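# Place every staple stick inside the small cardboard tray

## Task

Get each stick of staples into the small cardboard tray so that no part of any stick extends past the tray.

## Robot and tools

Robot: two arms, left_arm and right_arm, each ending in a five-finger hand (right_arm a right hand, left_arm its mirror image). Base positions in the scene frame: left_arm (-0.012, +0.230, 0) m, right_arm (+0.026, -0.369, +0.002) m, both turned only slightly about z. A fixed post stands behind the arms and a camera stand sits between them just behind the bases; neither should be struck.

Frames. Scene frame: origin at table-top height midway between the nominal bases, +z up, +x out over the table, +y toward left_arm. Fixed cameras and the table use it. Each arm's reported hand pose, velocities and Hand target are in that arm's own base frame. Movement offsets are along the current Hand target's own axes. Hand point: a spot 0.05 m in front of the palm, 0.15 m from the wrist mount along the fingers. Its +z runs along straight fingers, +y out of the palm, +x across the palm away from the thumb on the right hand (toward the thumb on the left). Straight fingertips extend 0.06-0.07 m beyond it, 0.06 m behind it along -y. A bracket on the little-finger side of the wrist can collide with things.

Row layout (used by execute_actions and move): exactly 28 numbers, each between -1 and 1, always covering both arms. Order: left_arm dx, dy, dz, rx, ry, rz; left hand little, ring, middle, index, thumb_bend, thumb_turn, force_limit, speed; then the same 14 for right_arm. dx..rz are an offset, not a pose: they are measured from that arm's Hand target as it stood when the action (or move) began, never from the previous row. 1.0 equals 0.6 m for dx/dy/dz or 180 degrees for rotation; rx, ry, rz form a single rotation vector. Sending six zeros asks nothing new of that arm. Repeating a nonzero offset in a new call moves further.

Hand numbers are targets, not offsets. Fingers and thumb_bend: +1 straight/open, -1 curled/closed. thumb_turn: +1 beside the palm, -1 across in front of it. force_limit maps -1 to about 0 N and +1 to 10 N at the fingertip (15 N for the two thumb motors). speed rises from near 0 at -1 to full at +0.48 and above. For gentle grips close with speed about -0.94 or lower. With thumb turned in, the hand wraps objects roughly 0.035-0.065 m thick; thumb tip against index pad can pinch light items. To keep a hand unchanged, resend the eight numbers last executed for it (before any have run, use hand_measured plus hand_force_limit and hand_speed). To grip harder, raise force_limit and send a target more closed than hand_measured; to release, send a target more open.

Tools.
execute_actions(actions, cameras): actions is a list of actions; each action is a table of up to 15 rows, each row one 1/30 s step; a short table repeats its final row to step 15. An empty actions list returns camera images. cameras: list of names, ["all"], or [].
move(target, speed, blend, blocking, cameras): target is one 28-number row or a list of up to 15 rows, all offsets counted from the same starting Hand targets. Hand points travel in straight lines, ignoring obstacles, and all finish together within 10 s. speed is m/s, 0.002 to 4.3, default 0.25 (rotation capped at twice that in rad/s); one value or one per target. blend in metres rounds corners; 0 stops at each target. blocking=false returns after about 0.5 s while the move continues. Hand numbers of later targets are applied on arrival.
wait(seconds, cameras): 0 to 3600 s, no new commands; a running move continues.
stop(cameras): brakes a running move.
zoom_image(camera, region): region [x0, y0, x1, y1] in pixels of the newest image, at most 504 by 504.
show_instructions(): shows the reference pages.
finished_scene(scene): ends the scene irrevocably; scene is 1 or omitted.
Cameras: cam_head_left, cam_head_right, cam_high, cam_low, cam_left_wrist, cam_right_wrist, each 896x504.

Results: end_effector_position (m) and end_effector_quat_wxyz per arm in its base frame; Hand target (the base for the next offsets, after orientation clipping to within 40 degrees of the measured one); joint positions, velocities (may be omitted if within noise), torques, motor temperatures; hand_measured, hand_stopped_by (moving, target, force, stalled, fault), hand_load_n (positive pushing a finger open; drops toward 0 when a grip is lost), hand_force_limit, hand_speed. execute_actions results also list intermediate positions. A move adds a "move:" line: done, off_target, moving, held or fault, plus limits such as paced or held. Hand points often rest 1-5 cm short (usually low) of commands because of friction and weight; the next execute_actions, even with zero offsets, requests it again, or send the remaining gap as an offset.

Avoid: dropping or releasing sticks while they move, letting anything leave the table (fails the task), fast impacts, pressing past contact, bumping the arms or hands into each other, closing a hand on the other hand, hitting the post or stand, and heavy finger loads. Motors heat when holding, stretched or pushing; a MOTOR HOT line appears at 85 °C and at 100 °C the arm drops for 30-60 s. Loose objects may occasionally get nudged. The scene must stay solved after finished_scene.

Each tool is called after "Emit:" as name([rows], argument=value, ...), one row to a line, values as JSON.

Reference images:

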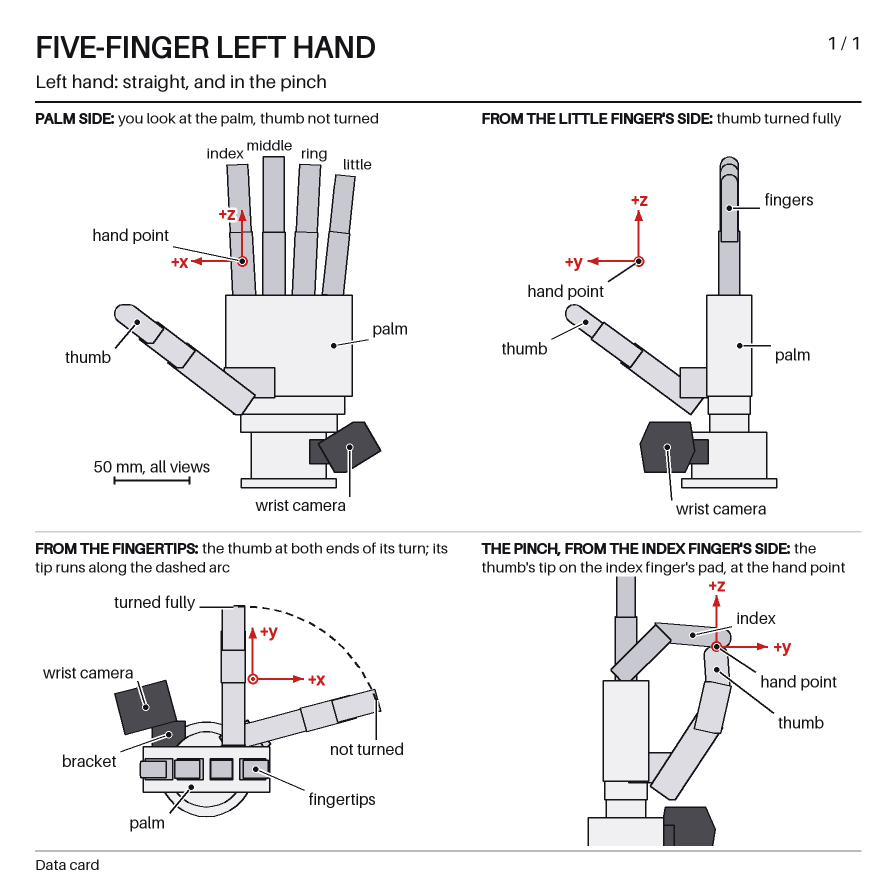

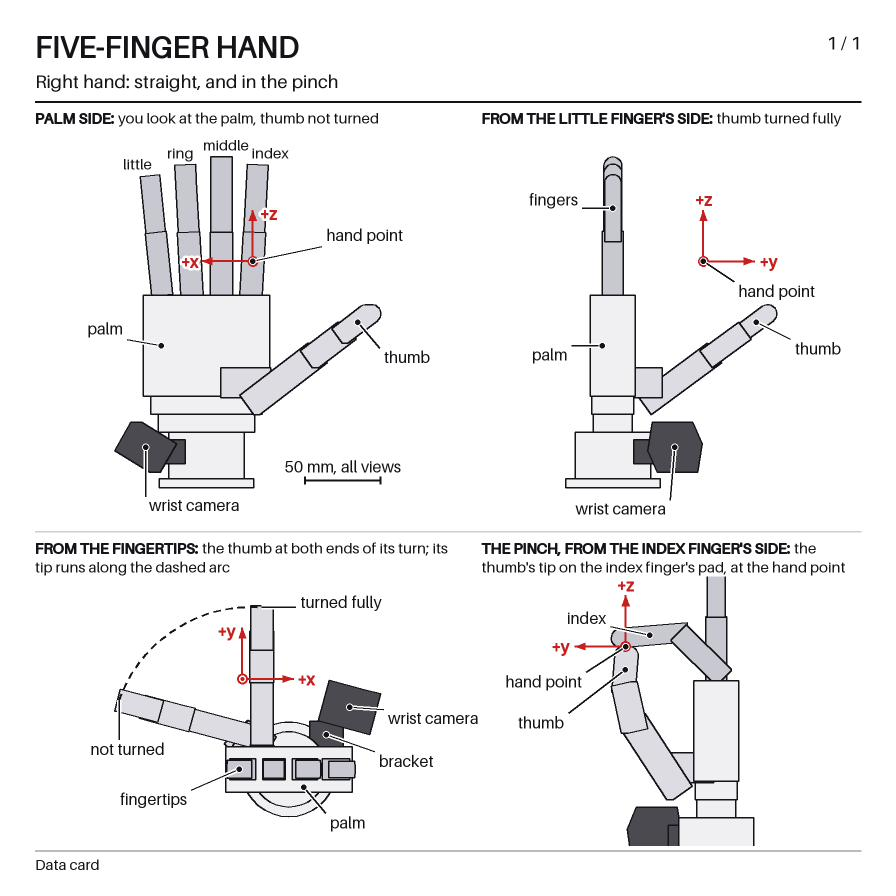

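## Session

Emit:
execute_actions(actions=[])

Scene clock: 0.00 s.
left_arm: end_effector_position=(+0.5823, -0.0667, +0.1820) hand_measured=(+1.000, +1.000, +1.000, +1.000, +1.000, +1.000) hand_load_n=(+0.0, +0.0, +0.0, +0.0, +0.0, -0.5) hand_stopped_by=(target, target, target, target, target, target) hand_force_limit=0.00 hand_speed=-0.80 end_effector_quat_wxyz=(-0.212, +0.927, +0.011, +0.309) | right_arm: end_effector_position=(+0.5719, +0.0706, +0.2918) hand_measured=(+1.000, +1.000, +1.000, +1.000, +1.000, +1.000) hand_load_n=(+0.0, +0.0, +0.0, +0.0, +0.0, +0.0) hand_stopped_by=(target, target, target, target, target, target) hand_force_limit=0.00 hand_speed=-0.80 end_effector_quat_wxyz=(+0.253, +0.911, -0.184, +0.269)
Joint positions: left_arm=[-0.194 1.453 1.117 -0.648 -0.526 -1.626] | right_arm=[0.386 1.857 1.927 -1.428 0.732 -0.869]
Joint velocities: within noise
Joint torques (N m): no reading
Motor temperatures (°C): left_arm=[34 32 33 33 29 29] | right_arm=[35 26 28 28 31 28]
Heat: left arm: hottest waist 34 °C; right arm: hottest waist 35 °C.
Hand target: left_arm +0.5907, -0.0683, +0.1979; -0.209, +0.923, +0.016, +0.323 | right_arm +0.5751, +0.0719, +0.3050; +0.245, +0.908, -0.189, +0.282

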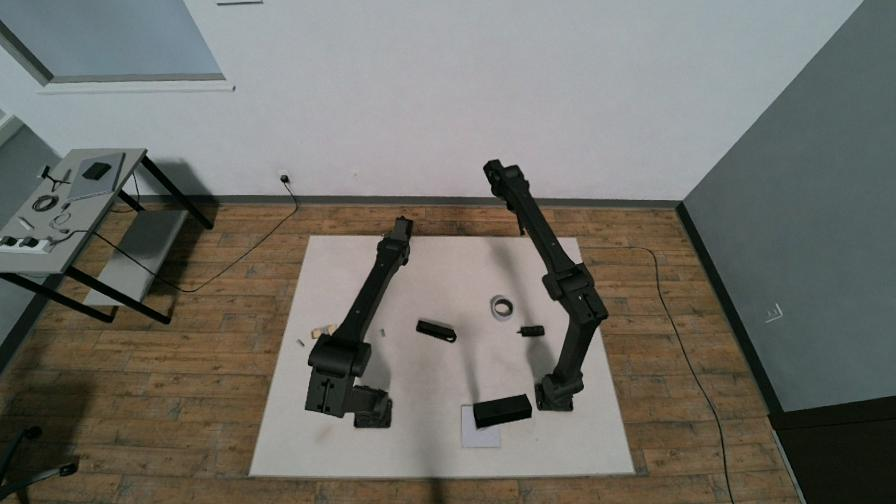

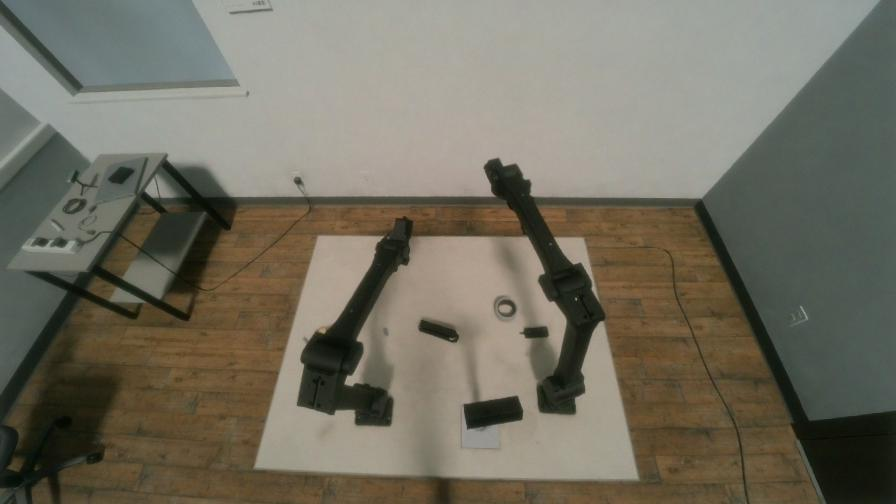

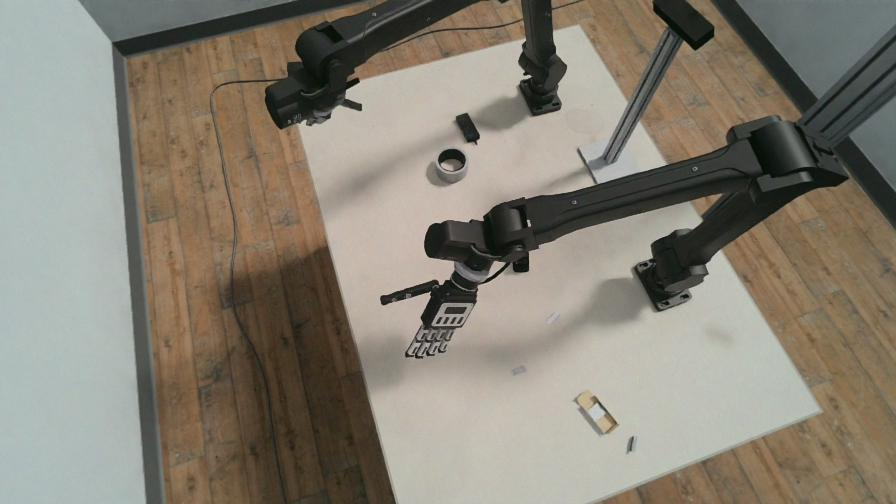

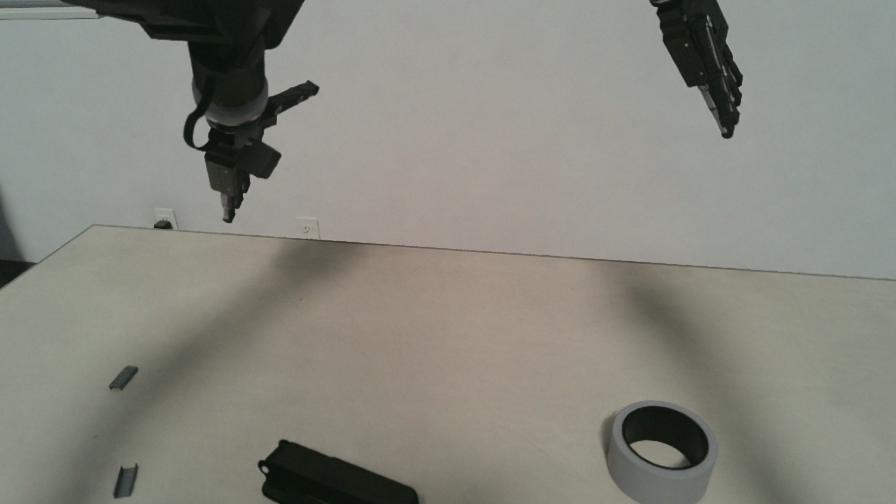

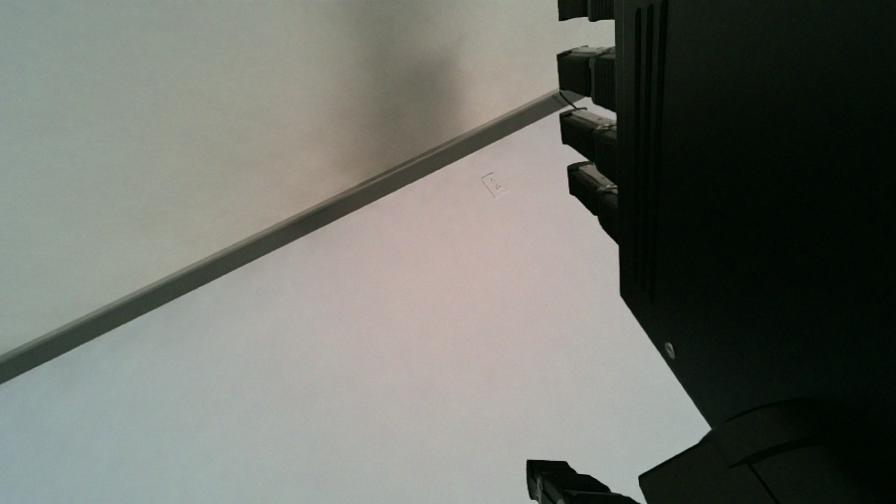

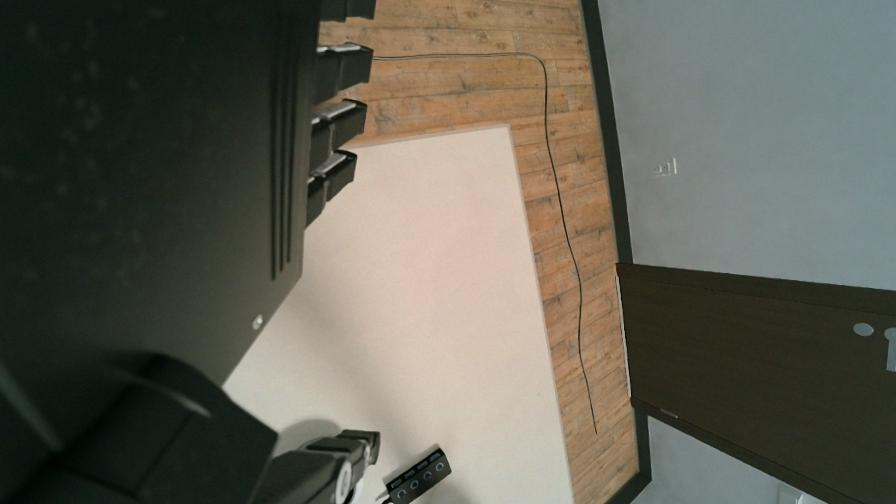

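Emit:
zoom_image(camera="cam_high", region=[480, 290, 680, 490])

Emit:
zoom_image(camera="cam_head_left", region=[270, 280, 430, 400])

Emit:
zoom_image(camera="cam_low", region=[0, 300, 300, 504])

Scaled by 2.520 from the camera's image (finer frame: 1280x720).

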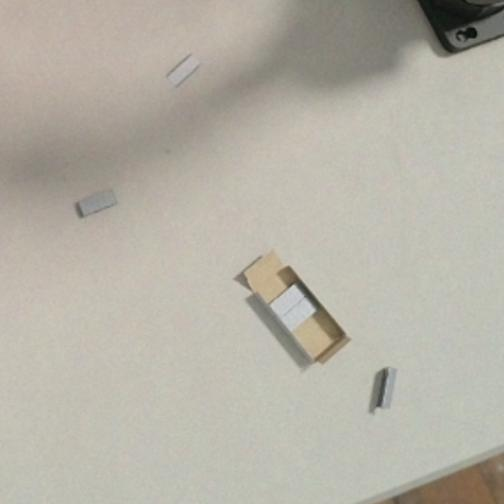

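Scaled by 3.150 from the camera's image (finer frame: 1280x720).

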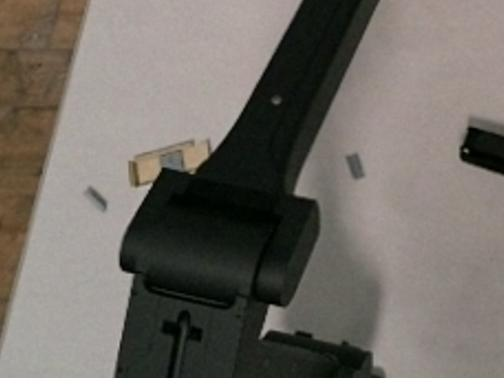

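Scaled by 1.680 from the camera's image (finer frame: 1280x720).

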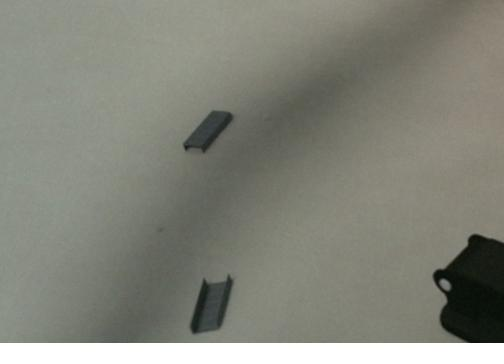

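Emit:
move(target=[-0.5773,-0.6118,-0.0547,-0.223,-0.1346,0.2837,1,1,1,1,1,1,0,-0.8,0,0,0,0,0,0,1,1,1,1,1,1,0,-0.8], speed=0.15, cameras=["all"])

Scene clock: 107.80 s.
left_arm: end_effector_position=(+0.2311, +0.2750, +0.1388) hand_measured=(+1.000, +1.000, +1.000, +1.000, +1.000, +1.000) hand_load_n=(+0.0, +0.0, -0.5, -0.5, +0.0, +0.0) hand_stopped_by=(target, target, target, target, target, target) hand_force_limit=0.00 hand_speed=-0.80 end_effector_quat_wxyz=(+0.015, +0.899, -0.437, -0.003) | right_arm: end_effector_position=(+0.5719, +0.0706, +0.2918) hand_measured=(+1.000, +1.000, +1.000, +1.000, +1.000, +1.000) hand_load_n=(+0.0, +0.0, +0.0, +0.0, +0.0, +0.0) hand_stopped_by=(target, target, target, target, target, target) hand_force_limit=0.00 hand_speed=-0.80 end_effector_quat_wxyz=(+0.253, +0.911, -0.184, +0.269)
Joint positions: left_arm=[0.915 1.51 1.224 -1.315 0 0.249] | right_arm=[0.386 1.857 1.927 -1.428 0.732 -0.869]
Joint torques (N m): left_arm=[1.03 -10.58 10.29 -0.08 -0.11 0.3] | right_arm=[2.2 -16.67 10.06 0.91 0.46 -0.06]
Motor temperatures (°C): left_arm=[33 33 45 32 29 29] | right_arm=[35 32 39 27 31 28]
Heat: left arm: hottest elbow 45 °C; right arm: hottest elbow 39 °C.
Hand target: left_arm +0.2370, +0.2903, +0.1506; -0.001, +0.899, -0.438, -0.001 | right_arm +0.5751, +0.0719, +0.3050; +0.245, +0.908, -0.189, +0.282
Off the commanded pose: left_arm 0.020 m, 2 deg | right_arm 0.014 m, 2 deg.
move: off_target (left_arm)
cam_left_wrist: T_world_to_cam=[[0.92308, 0.37848, -0.06836, -0.3049], [0.35902, -0.78421, 0.50608, 0.06752], [0.13793, -0.4917, -0.85977, 0.32918]] pos_world=[0.2118, 0.33021, 0.22801]

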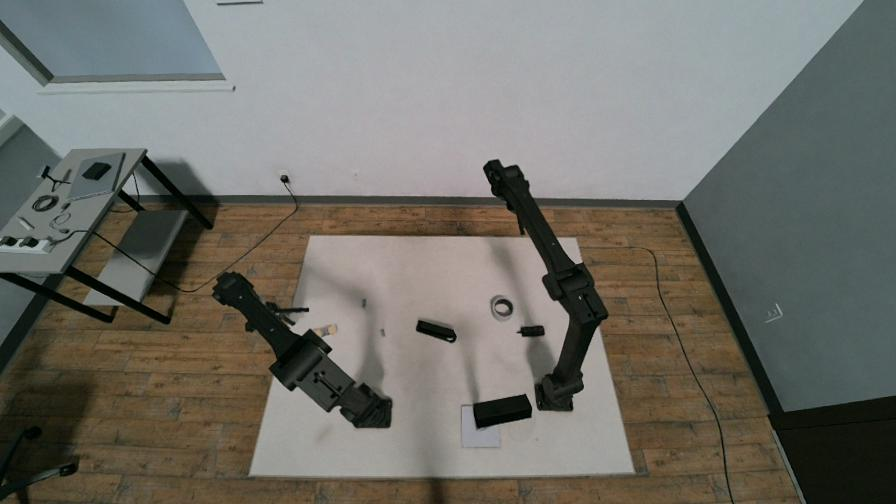

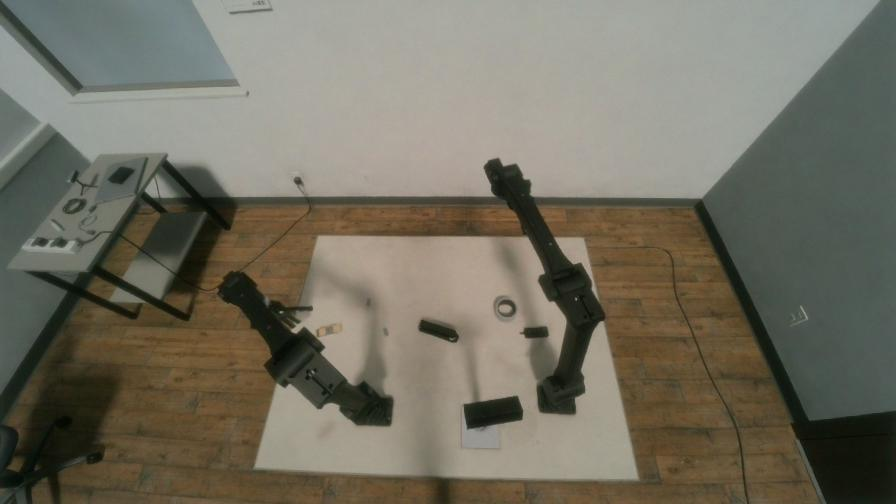

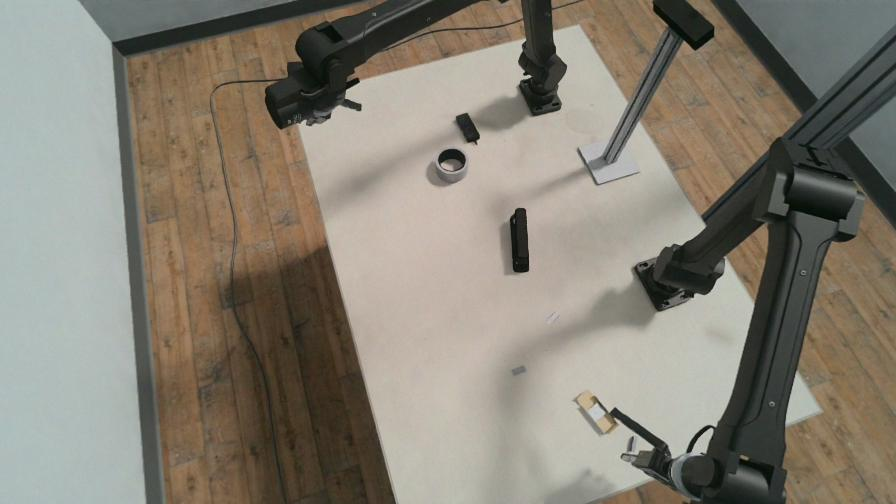

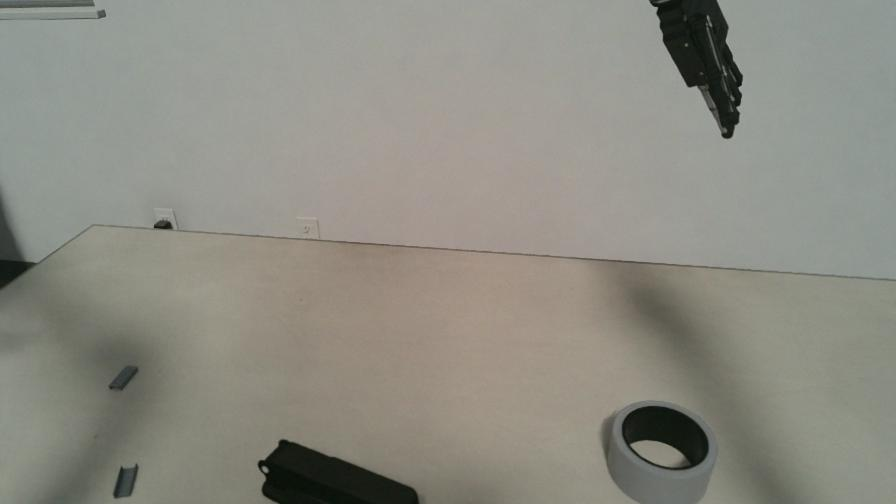

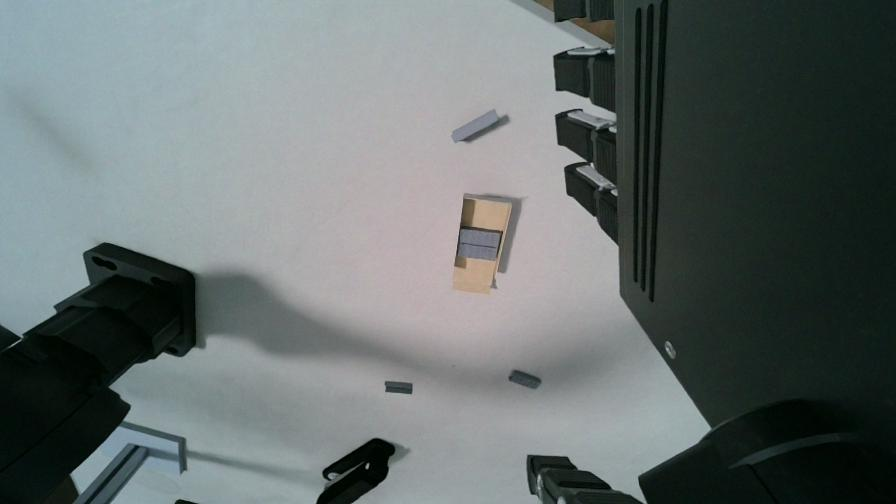

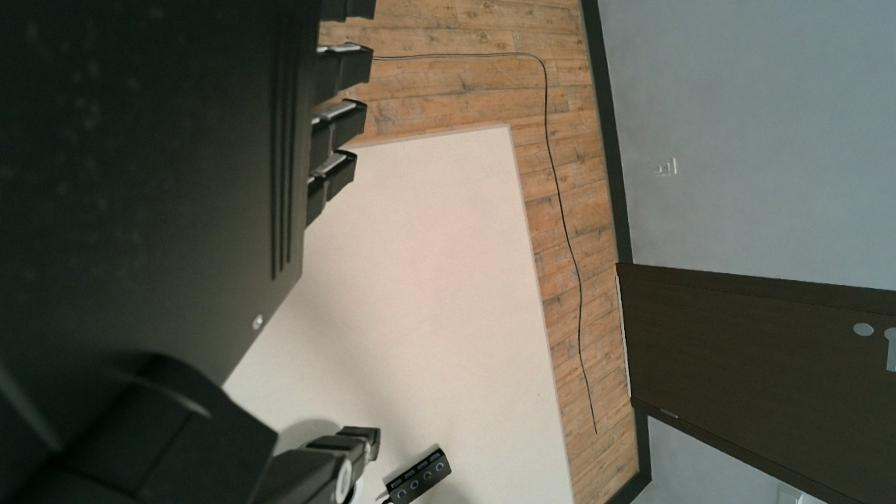

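Emit:
zoom_image(camera="cam_left_wrist", region=[420, 90, 560, 310])

Emit:
zoom_image(camera="cam_left_wrist", region=[360, 330, 560, 430])

Scaled by 2.291 from the camera's image (finer frame: 1280x720).

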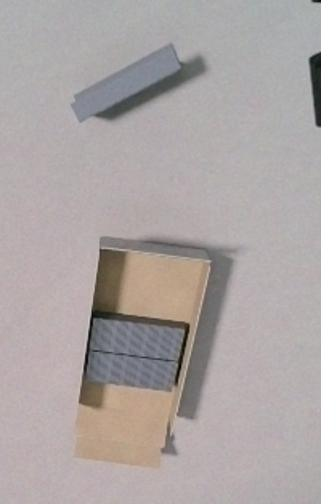

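Scaled by 2.520 from the camera's image (finer frame: 1280x720).

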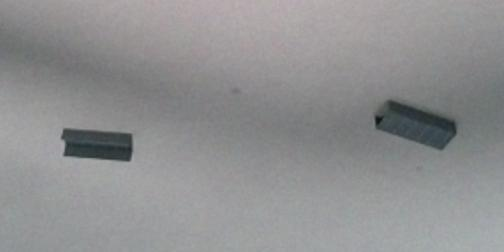

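Emit:
move(target=[0,0,0,0,0,0,1,1,1,-0.14,0.3,-1,-0.4,-0.5,0,0,0,0,0,0,1,1,1,1,1,1,0,-0.8], cameras=["cam_left_wrist","cam_high"])

Scene clock: 134.23 s.
left_arm: end_effector_position=(+0.2310, +0.2750, +0.1388) hand_measured=(+1.000, +1.000, +1.000, -0.140, +0.300, -1.000) hand_load_n=(+0.0, +0.0, +0.0, +0.0, +0.0, +0.0) hand_stopped_by=(target, target, target, target, target, target) hand_force_limit=-0.40 hand_speed=-0.50 end_effector_quat_wxyz=(+0.015, +0.899, -0.437, -0.003) | right_arm: end_effector_position=(+0.5719, +0.0706, +0.2918) hand_measured=(+1.000, +1.000, +1.000, +1.000, +1.000, +1.000) hand_load_n=(+0.0, +0.0, +0.0, +0.0, +0.0, +0.0) hand_stopped_by=(target, target, target, target, target, target) hand_force_limit=0.00 hand_speed=-0.80 end_effector_quat_wxyz=(+0.253, +0.911, -0.184, +0.269)
Joint positions: left_arm=[0.915 1.51 1.224 -1.315 0 0.25] | right_arm=[0.386 1.857 1.927 -1.428 0.732 -0.869]
Joint torques (N m): left_arm=[2.02 -11.28 10.62 0.09 -0.05 0.29] | right_arm=[2.78 -17.79 10.11 0.8 0.45 -0.08]
Heat: left arm: hottest elbow 47 °C; right arm: hottest elbow 39 °C.
Hand target: left_arm +0.2370, +0.2903, +0.1506; -0.001, +0.899, -0.438, -0.001 | right_arm +0.5751, +0.0719, +0.3050; +0.245, +0.908, -0.189, +0.282
Off the commanded pose: left_arm 0.020 m, 2 deg | right_arm 0.014 m, 2 deg.
move: done
cam_left_wrist: T_world_to_cam=[[0.92337, 0.3778, -0.06829, -0.30469], [0.3584, -0.78448, 0.50611, 0.06785], [0.13764, -0.4918, -0.85976, 0.32934]] pos_world=[0.2117, 0.33031, 0.22801]
Images, in order (width x height): cam_high 896x504, cam_left_wrist 896x504.

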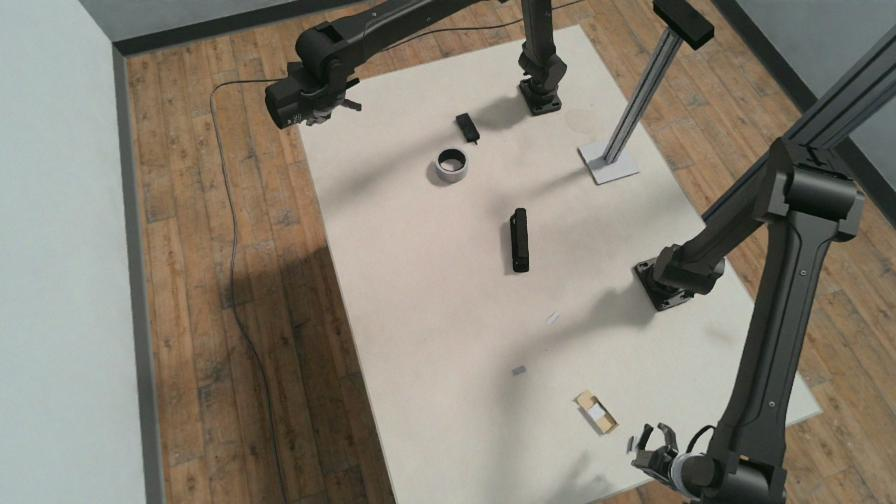

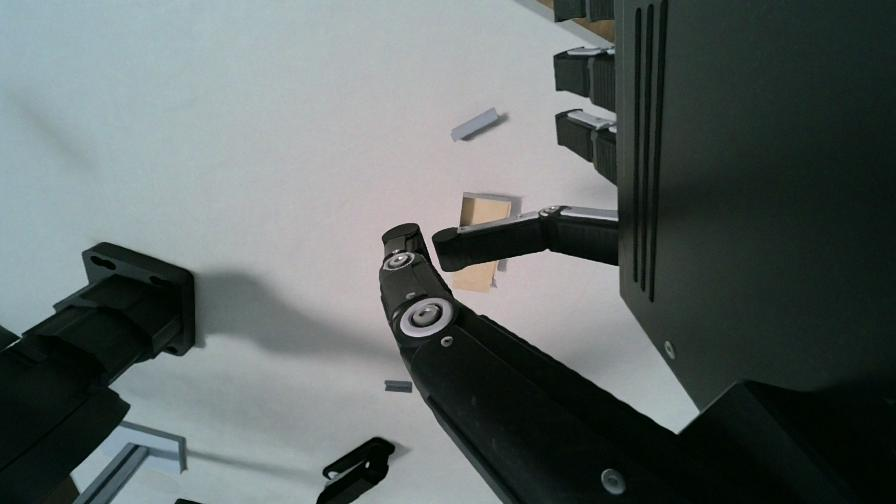

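Emit:
zoom_image(camera="cam_high", region=[560, 375, 640, 455])

Scaled by 6.300 from the camera's image (finer frame: 1280x720).

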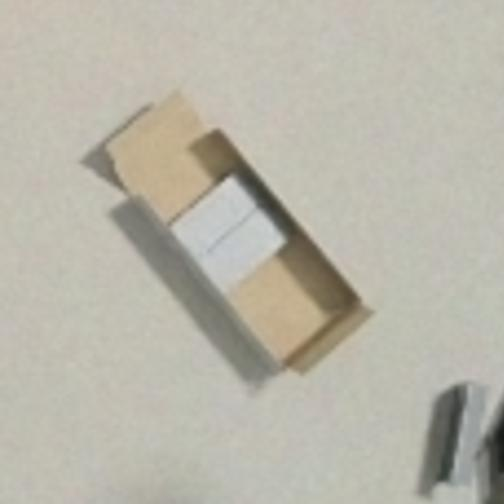

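Emit:
move(target=[0.4142,0.0148,0.101,0.3328,-0.1841,-0.2846,1,1,1,0.1,0.3,-0.6,-0.4,-0.5,0,0,0,0,0,0,1,1,1,1,1,1,0,-0.8], speed=0.15, cameras=["cam_left_wrist","cam_high","cam_low"])

Scene clock: 240.37 s.
left_arm: end_effector_position=(+0.3677, +0.0951, +0.0804) hand_measured=(+1.000, +1.000, +1.000, +0.100, +0.300, -0.600) hand_load_n=(+0.0, +0.0, +0.0, +0.0, +0.0, +0.0) hand_stopped_by=(target, target, target, target, target, target) hand_force_limit=-0.40 hand_speed=-0.50 end_effector_quat_wxyz=(-0.532, +0.846, +0.022, -0.037) | right_arm: end_effector_position=(+0.5719, +0.0706, +0.2918) hand_measured=(+1.000, +1.000, +1.000, +1.000, +1.000, +1.000) hand_load_n=(+0.0, +0.0, +0.0, +0.0, +0.0, +0.0) hand_stopped_by=(target, target, target, target, target, target) hand_force_limit=0.00 hand_speed=-0.80 end_effector_quat_wxyz=(+0.253, +0.911, -0.184, +0.269)
Joint positions: left_arm=[-0.155 1.554 0.924 -1.418 -1.064 -2.062] | right_arm=[0.386 1.857 1.927 -1.428 0.732 -0.869]
Joint torques (N m): left_arm=[0.56 -8.53 8.02 -0.81 -0.73 -0.08] | right_arm=[2.26 -17.79 10.03 0.92 0.45 -0.01]
Heat: left arm: hottest elbow 48 °C; right arm: hottest elbow 40 °C.
Hand target: left_arm +0.3830, +0.0891, +0.0896; -0.544, +0.838, +0.043, -0.028 | right_arm +0.5751, +0.0719, +0.3050; +0.245, +0.908, -0.189, +0.282
Off the commanded pose: left_arm 0.019 m, 3 deg | right_arm 0.014 m, 2 deg.
joint sent to its limit (left arm) — joint 6 (wrist roll), lower limit. The joint targets are off in orientation, not in position.
move: off_target (left_arm)
cam_left_wrist: T_world_to_cam=[[0.26932, 0.47453, 0.83803, -0.20848], [0.88085, -0.47316, -0.01516, -0.27253], [0.38933, 0.74225, -0.54542, -0.06335]] pos_world=[0.32087, 0.017, 0.13603]
Images, in order (width x height): cam_high 896x504, cam_low 896x504, cam_left_wrist 896x504.

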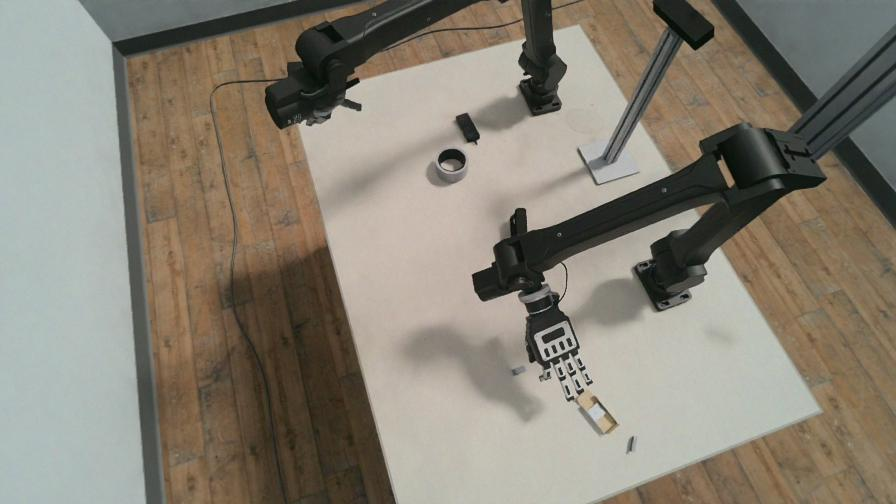

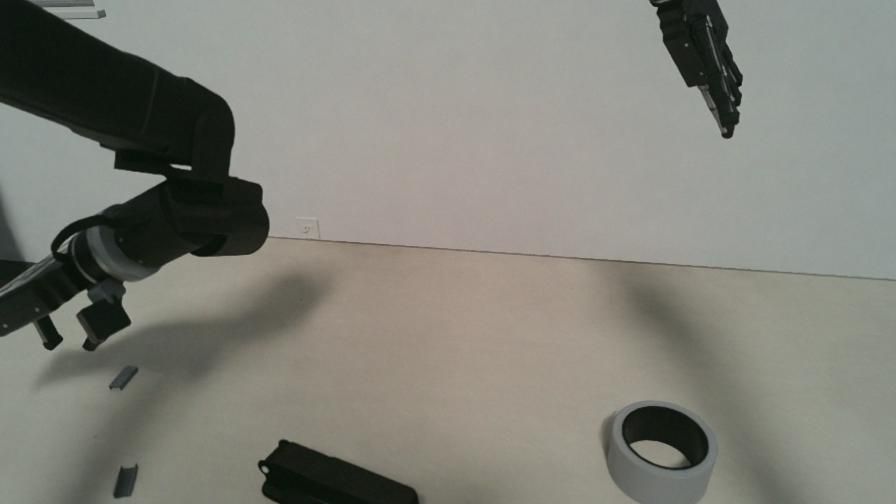

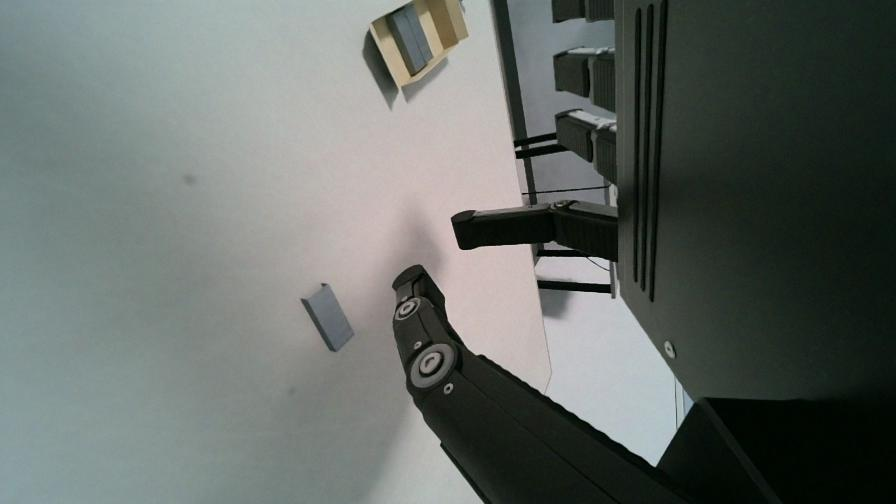

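Emit:
move(target=[0.0395,0.0787,0.0103,0,0,0,1,1,1,0.1,0.3,-0.35,-0.4,-0.5,0,0,0,0,0,0,1,1,1,1,1,1,0,-0.8], speed=0.08, cameras=["cam_left_wrist","cam_low"])

Scene clock: 258.57 s.
left_arm: end_effector_position=(+0.3895, +0.0875, +0.0384) hand_measured=(+1.000, +1.000, +1.000, +0.100, +0.300, -0.350) hand_load_n=(+0.5, +0.0, +0.0, +0.0, +0.0, +0.0) hand_stopped_by=(target, target, target, target, target, target) hand_force_limit=-0.40 hand_speed=-0.50 end_effector_quat_wxyz=(-0.532, +0.846, +0.015, -0.041) | right_arm: end_effector_position=(+0.5719, +0.0706, +0.2918) hand_measured=(+1.000, +1.000, +1.000, +1.000, +1.000, +1.000) hand_load_n=(+0.0, +0.0, +0.0, +0.0, +0.0, +0.0) hand_stopped_by=(target, target, target, target, target, target) hand_force_limit=0.00 hand_speed=-0.80 end_effector_quat_wxyz=(+0.253, +0.911, -0.184, +0.269)
Joint positions: left_arm=[-0.164 1.686 0.953 -1.329 -1.059 -2.063] | right_arm=[0.386 1.857 1.927 -1.428 0.732 -0.869]
Joint torques (N m): left_arm=[-0.44 -11.63 7.08 -0.39 -0.59 -0.04] | right_arm=[2.32 -17.96 10.02 0.72 0.46 0]
Heat: left arm: hottest elbow 44 °C; right arm: hottest elbow 41 °C.
Hand target: left_arm +0.4078, +0.0781, +0.0439; -0.544, +0.838, +0.043, -0.028 | right_arm +0.5751, +0.0719, +0.3050; +0.245, +0.908, -0.189, +0.282
Off the commanded pose: left_arm 0.022 m, 4 deg | right_arm 0.014 m, 2 deg.
joint sent to its limit (left arm) — joint 6 (wrist roll), lower limit. The joint targets are off in orientation, not in position.
move: off_target (left_arm)
cam_left_wrist: T_world_to_cam=[[0.285, 0.47391, 0.83318, -0.18142], [0.87709, -0.47955, -0.02725, -0.29348], [0.38663, 0.73854, -0.55234, -0.08753]] pos_world=[0.34296, 0.00989, 0.09481]
Images, in order (width x height): cam_low 896x504, cam_left_wrist 896x504.

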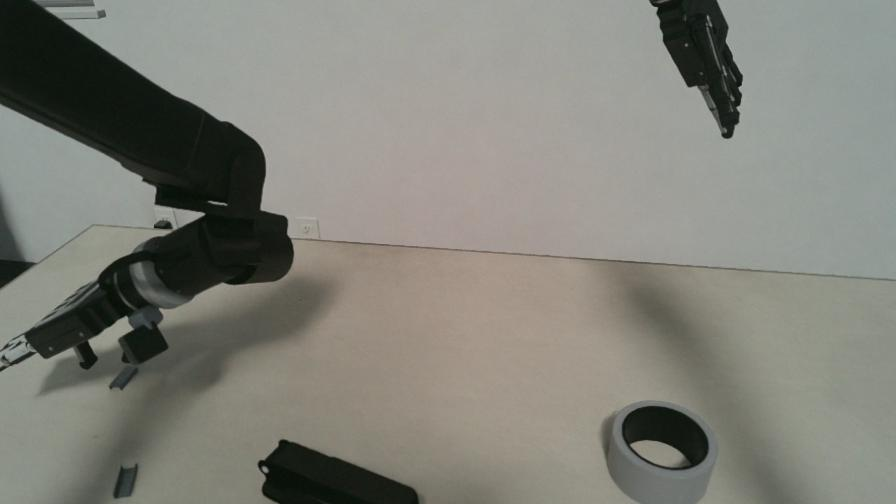

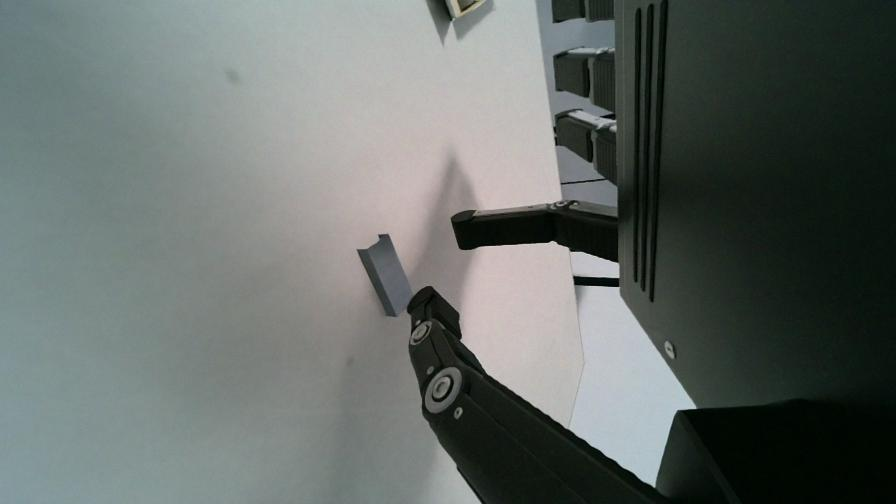

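Emit:
move(target=[0.0052,0.0307,0.0067,0.031,0,0,1,1,1,0.0,0.3,-0.35,-0.4,-0.5,0,0,0,0,0,0,1,1,1,1,1,1,0,-0.8], speed=0.05, cameras=["cam_left_wrist","cam_low"])

Emit:
zoom_image(camera="cam_left_wrist", region=[330, 170, 530, 350])

Emit:
zoom_image(camera="cam_low", region=[0, 250, 250, 420])

Scene clock: 279.90 s.
left_arm: end_effector_position=(+0.4012, +0.0824, +0.0249) hand_measured=(+1.000, +1.000, +1.000, +0.000, +0.300, -0.350) hand_load_n=(+0.0, +0.0, +0.0, +0.0, +0.0, +0.0) hand_stopped_by=(target, target, target, target, target, target) hand_force_limit=-0.40 hand_speed=-0.50 end_effector_quat_wxyz=(-0.551, +0.834, -0.003, -0.025) | right_arm: end_effector_position=(+0.5719, +0.0706, +0.2918) hand_measured=(+1.000, +1.000, +1.000, +1.000, +1.000, +1.000) hand_load_n=(+0.0, +0.0, +0.0, +0.0, +0.0, +0.0) hand_stopped_by=(target, target, target, target, target, target) hand_force_limit=0.00 hand_speed=-0.80 end_effector_quat_wxyz=(+0.253, +0.911, -0.184, +0.269)
Joint positions: left_arm=[-0.189 1.737 0.953 -1.279 -1.11 -2.063] | right_arm=[0.386 1.857 1.927 -1.428 0.732 -0.869]
Joint torques (N m): left_arm=[-0.26 -11.05 5.74 -0.25 -0.82 -0.01] | right_arm=[1.96 -18.2 10.1 0.88 0.48 -0.06]
Heat: left arm: hottest elbow 42 °C; right arm: hottest elbow 41 °C.
Hand target: left_arm +0.4114, +0.0745, +0.0254; -0.584, +0.810, +0.042, -0.030 | right_arm +0.5751, +0.0719, +0.3050; +0.245, +0.908, -0.189, +0.282
Off the commanded pose: left_arm 0.013 m, 7 deg | right_arm 0.014 m, 2 deg.
joint sent to its limit (left arm) — joint 6 (wrist roll), lower limit. The joint targets are off in orientation, not in position.
move: off_target (left_arm)
cam_left_wrist: T_world_to_cam=[[0.30114, 0.42266, 0.85479, -0.1739], [0.85306, -0.52001, -0.04341, -0.29326], [0.42616, 0.74226, -0.51715, -0.11275]] pos_world=[0.35059, 0.00469, 0.07761]
Images, in order (width x height): cam_low 896x504, cam_left_wrist 896x504.

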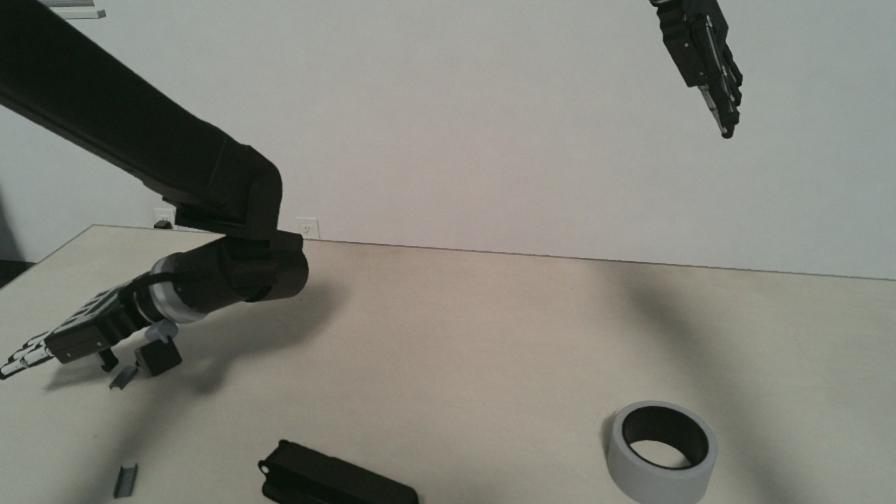

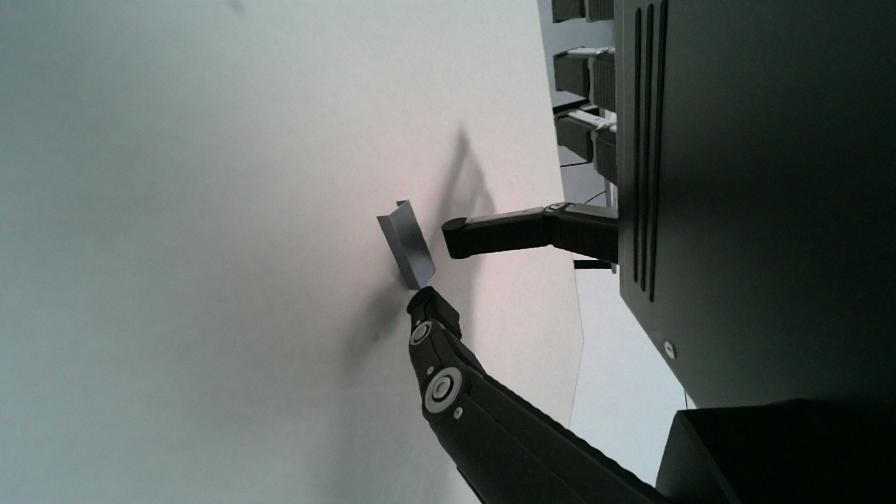

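Scaled by 2.520 from the camera's image (finer frame: 1280x720).

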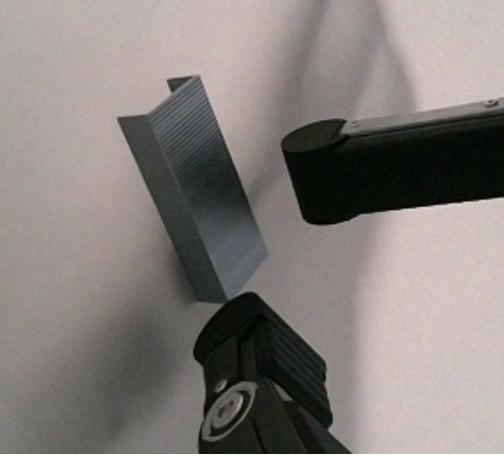

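Scaled by 2.016 from the camera's image (finer frame: 1280x720).

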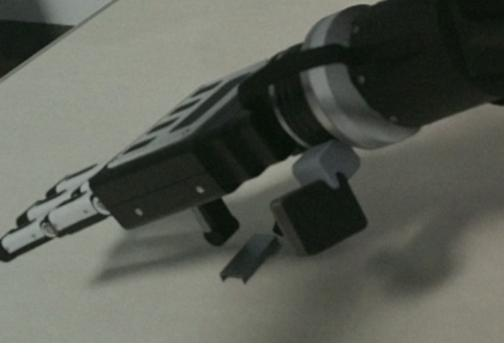

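Emit:
move(target=[-0.01,0.0148,0.013,0,0,0,1,1,1,0.0,0.3,-0.35,-0.4,-0.5,0,0,0,0,0,0,1,1,1,1,1,1,0,-0.8], speed=0.03, cameras=["cam_left_wrist"])

Emit:
zoom_image(camera="cam_left_wrist", region=[330, 170, 530, 350])

Scene clock: 291.80 s.
left_arm: end_effector_position=(+0.4044, +0.0824, +0.0186) hand_measured=(+1.000, +1.000, +1.000, +0.000, +0.300, -0.350) hand_load_n=(+0.0, +0.0, +0.0, +0.0, +0.0, +0.0) hand_stopped_by=(target, target, target, target, target, target) hand_force_limit=-0.40 hand_speed=-0.50 end_effector_quat_wxyz=(-0.551, +0.834, +0.002, -0.016) | right_arm: end_effector_position=(+0.5719, +0.0706, +0.2918) hand_measured=(+1.000, +1.000, +1.000, +1.000, +1.000, +1.000) hand_load_n=(+0.0, +0.0, +0.0, +0.0, +0.0, +0.0) hand_stopped_by=(target, target, target, target, target, target) hand_force_limit=0.00 hand_speed=-0.80 end_effector_quat_wxyz=(+0.253, +0.911, -0.184, +0.269)
Joint positions: left_arm=[-0.189 1.748 0.945 -1.241 -1.114 -2.063] | right_arm=[0.386 1.857 1.927 -1.428 0.732 -0.869]
Joint torques (N m): left_arm=[0.32 -10.7 4.11 -0.23 -0.83 -0.06] | right_arm=[2.61 -17.55 10.1 0.85 0.37 0]
Heat: left arm: hottest elbow 41 °C; right arm: hottest elbow 41 °C.
Hand target: left_arm +0.4050, +0.0784, +0.0145; -0.584, +0.810, +0.042, -0.030 | right_arm +0.5751, +0.0719, +0.3050; +0.245, +0.908, -0.189, +0.282
Off the commanded pose: left_arm 0.006 m, 7 deg | right_arm 0.014 m, 2 deg.
joint sent to its limit (left arm) — joint 6 (wrist roll), lower limit. The joint targets are off in orientation, not in position.
move: off_target (left_arm)
cam_left_wrist: T_world_to_cam=[[0.28469, 0.42177, 0.86085, -0.16282], [0.85261, -0.52189, -0.02627, -0.29617], [0.43819, 0.74145, -0.50818, -0.1223]] pos_world=[0.35246, 0.00479, 0.07023]

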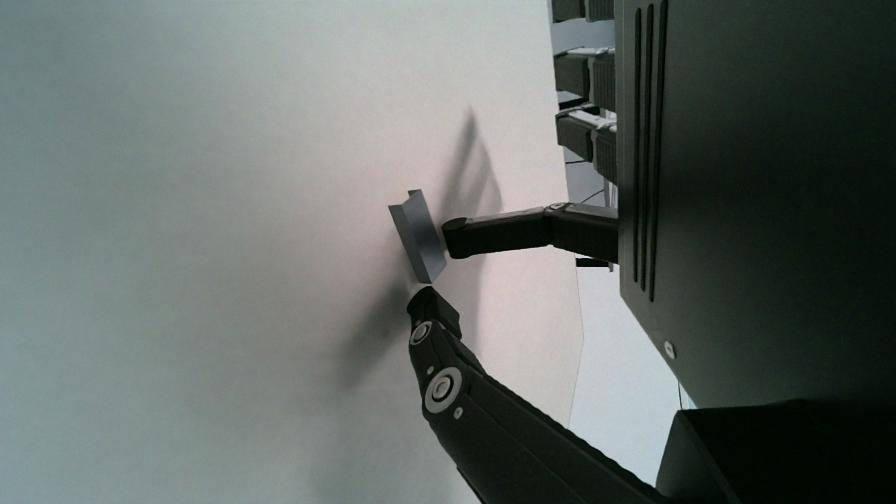

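Scaled by 2.520 from the camera's image (finer frame: 1280x720).

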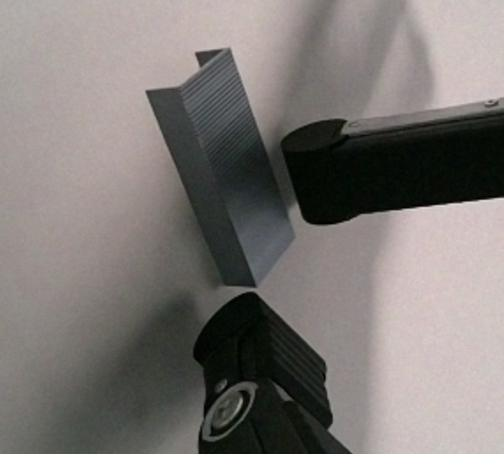

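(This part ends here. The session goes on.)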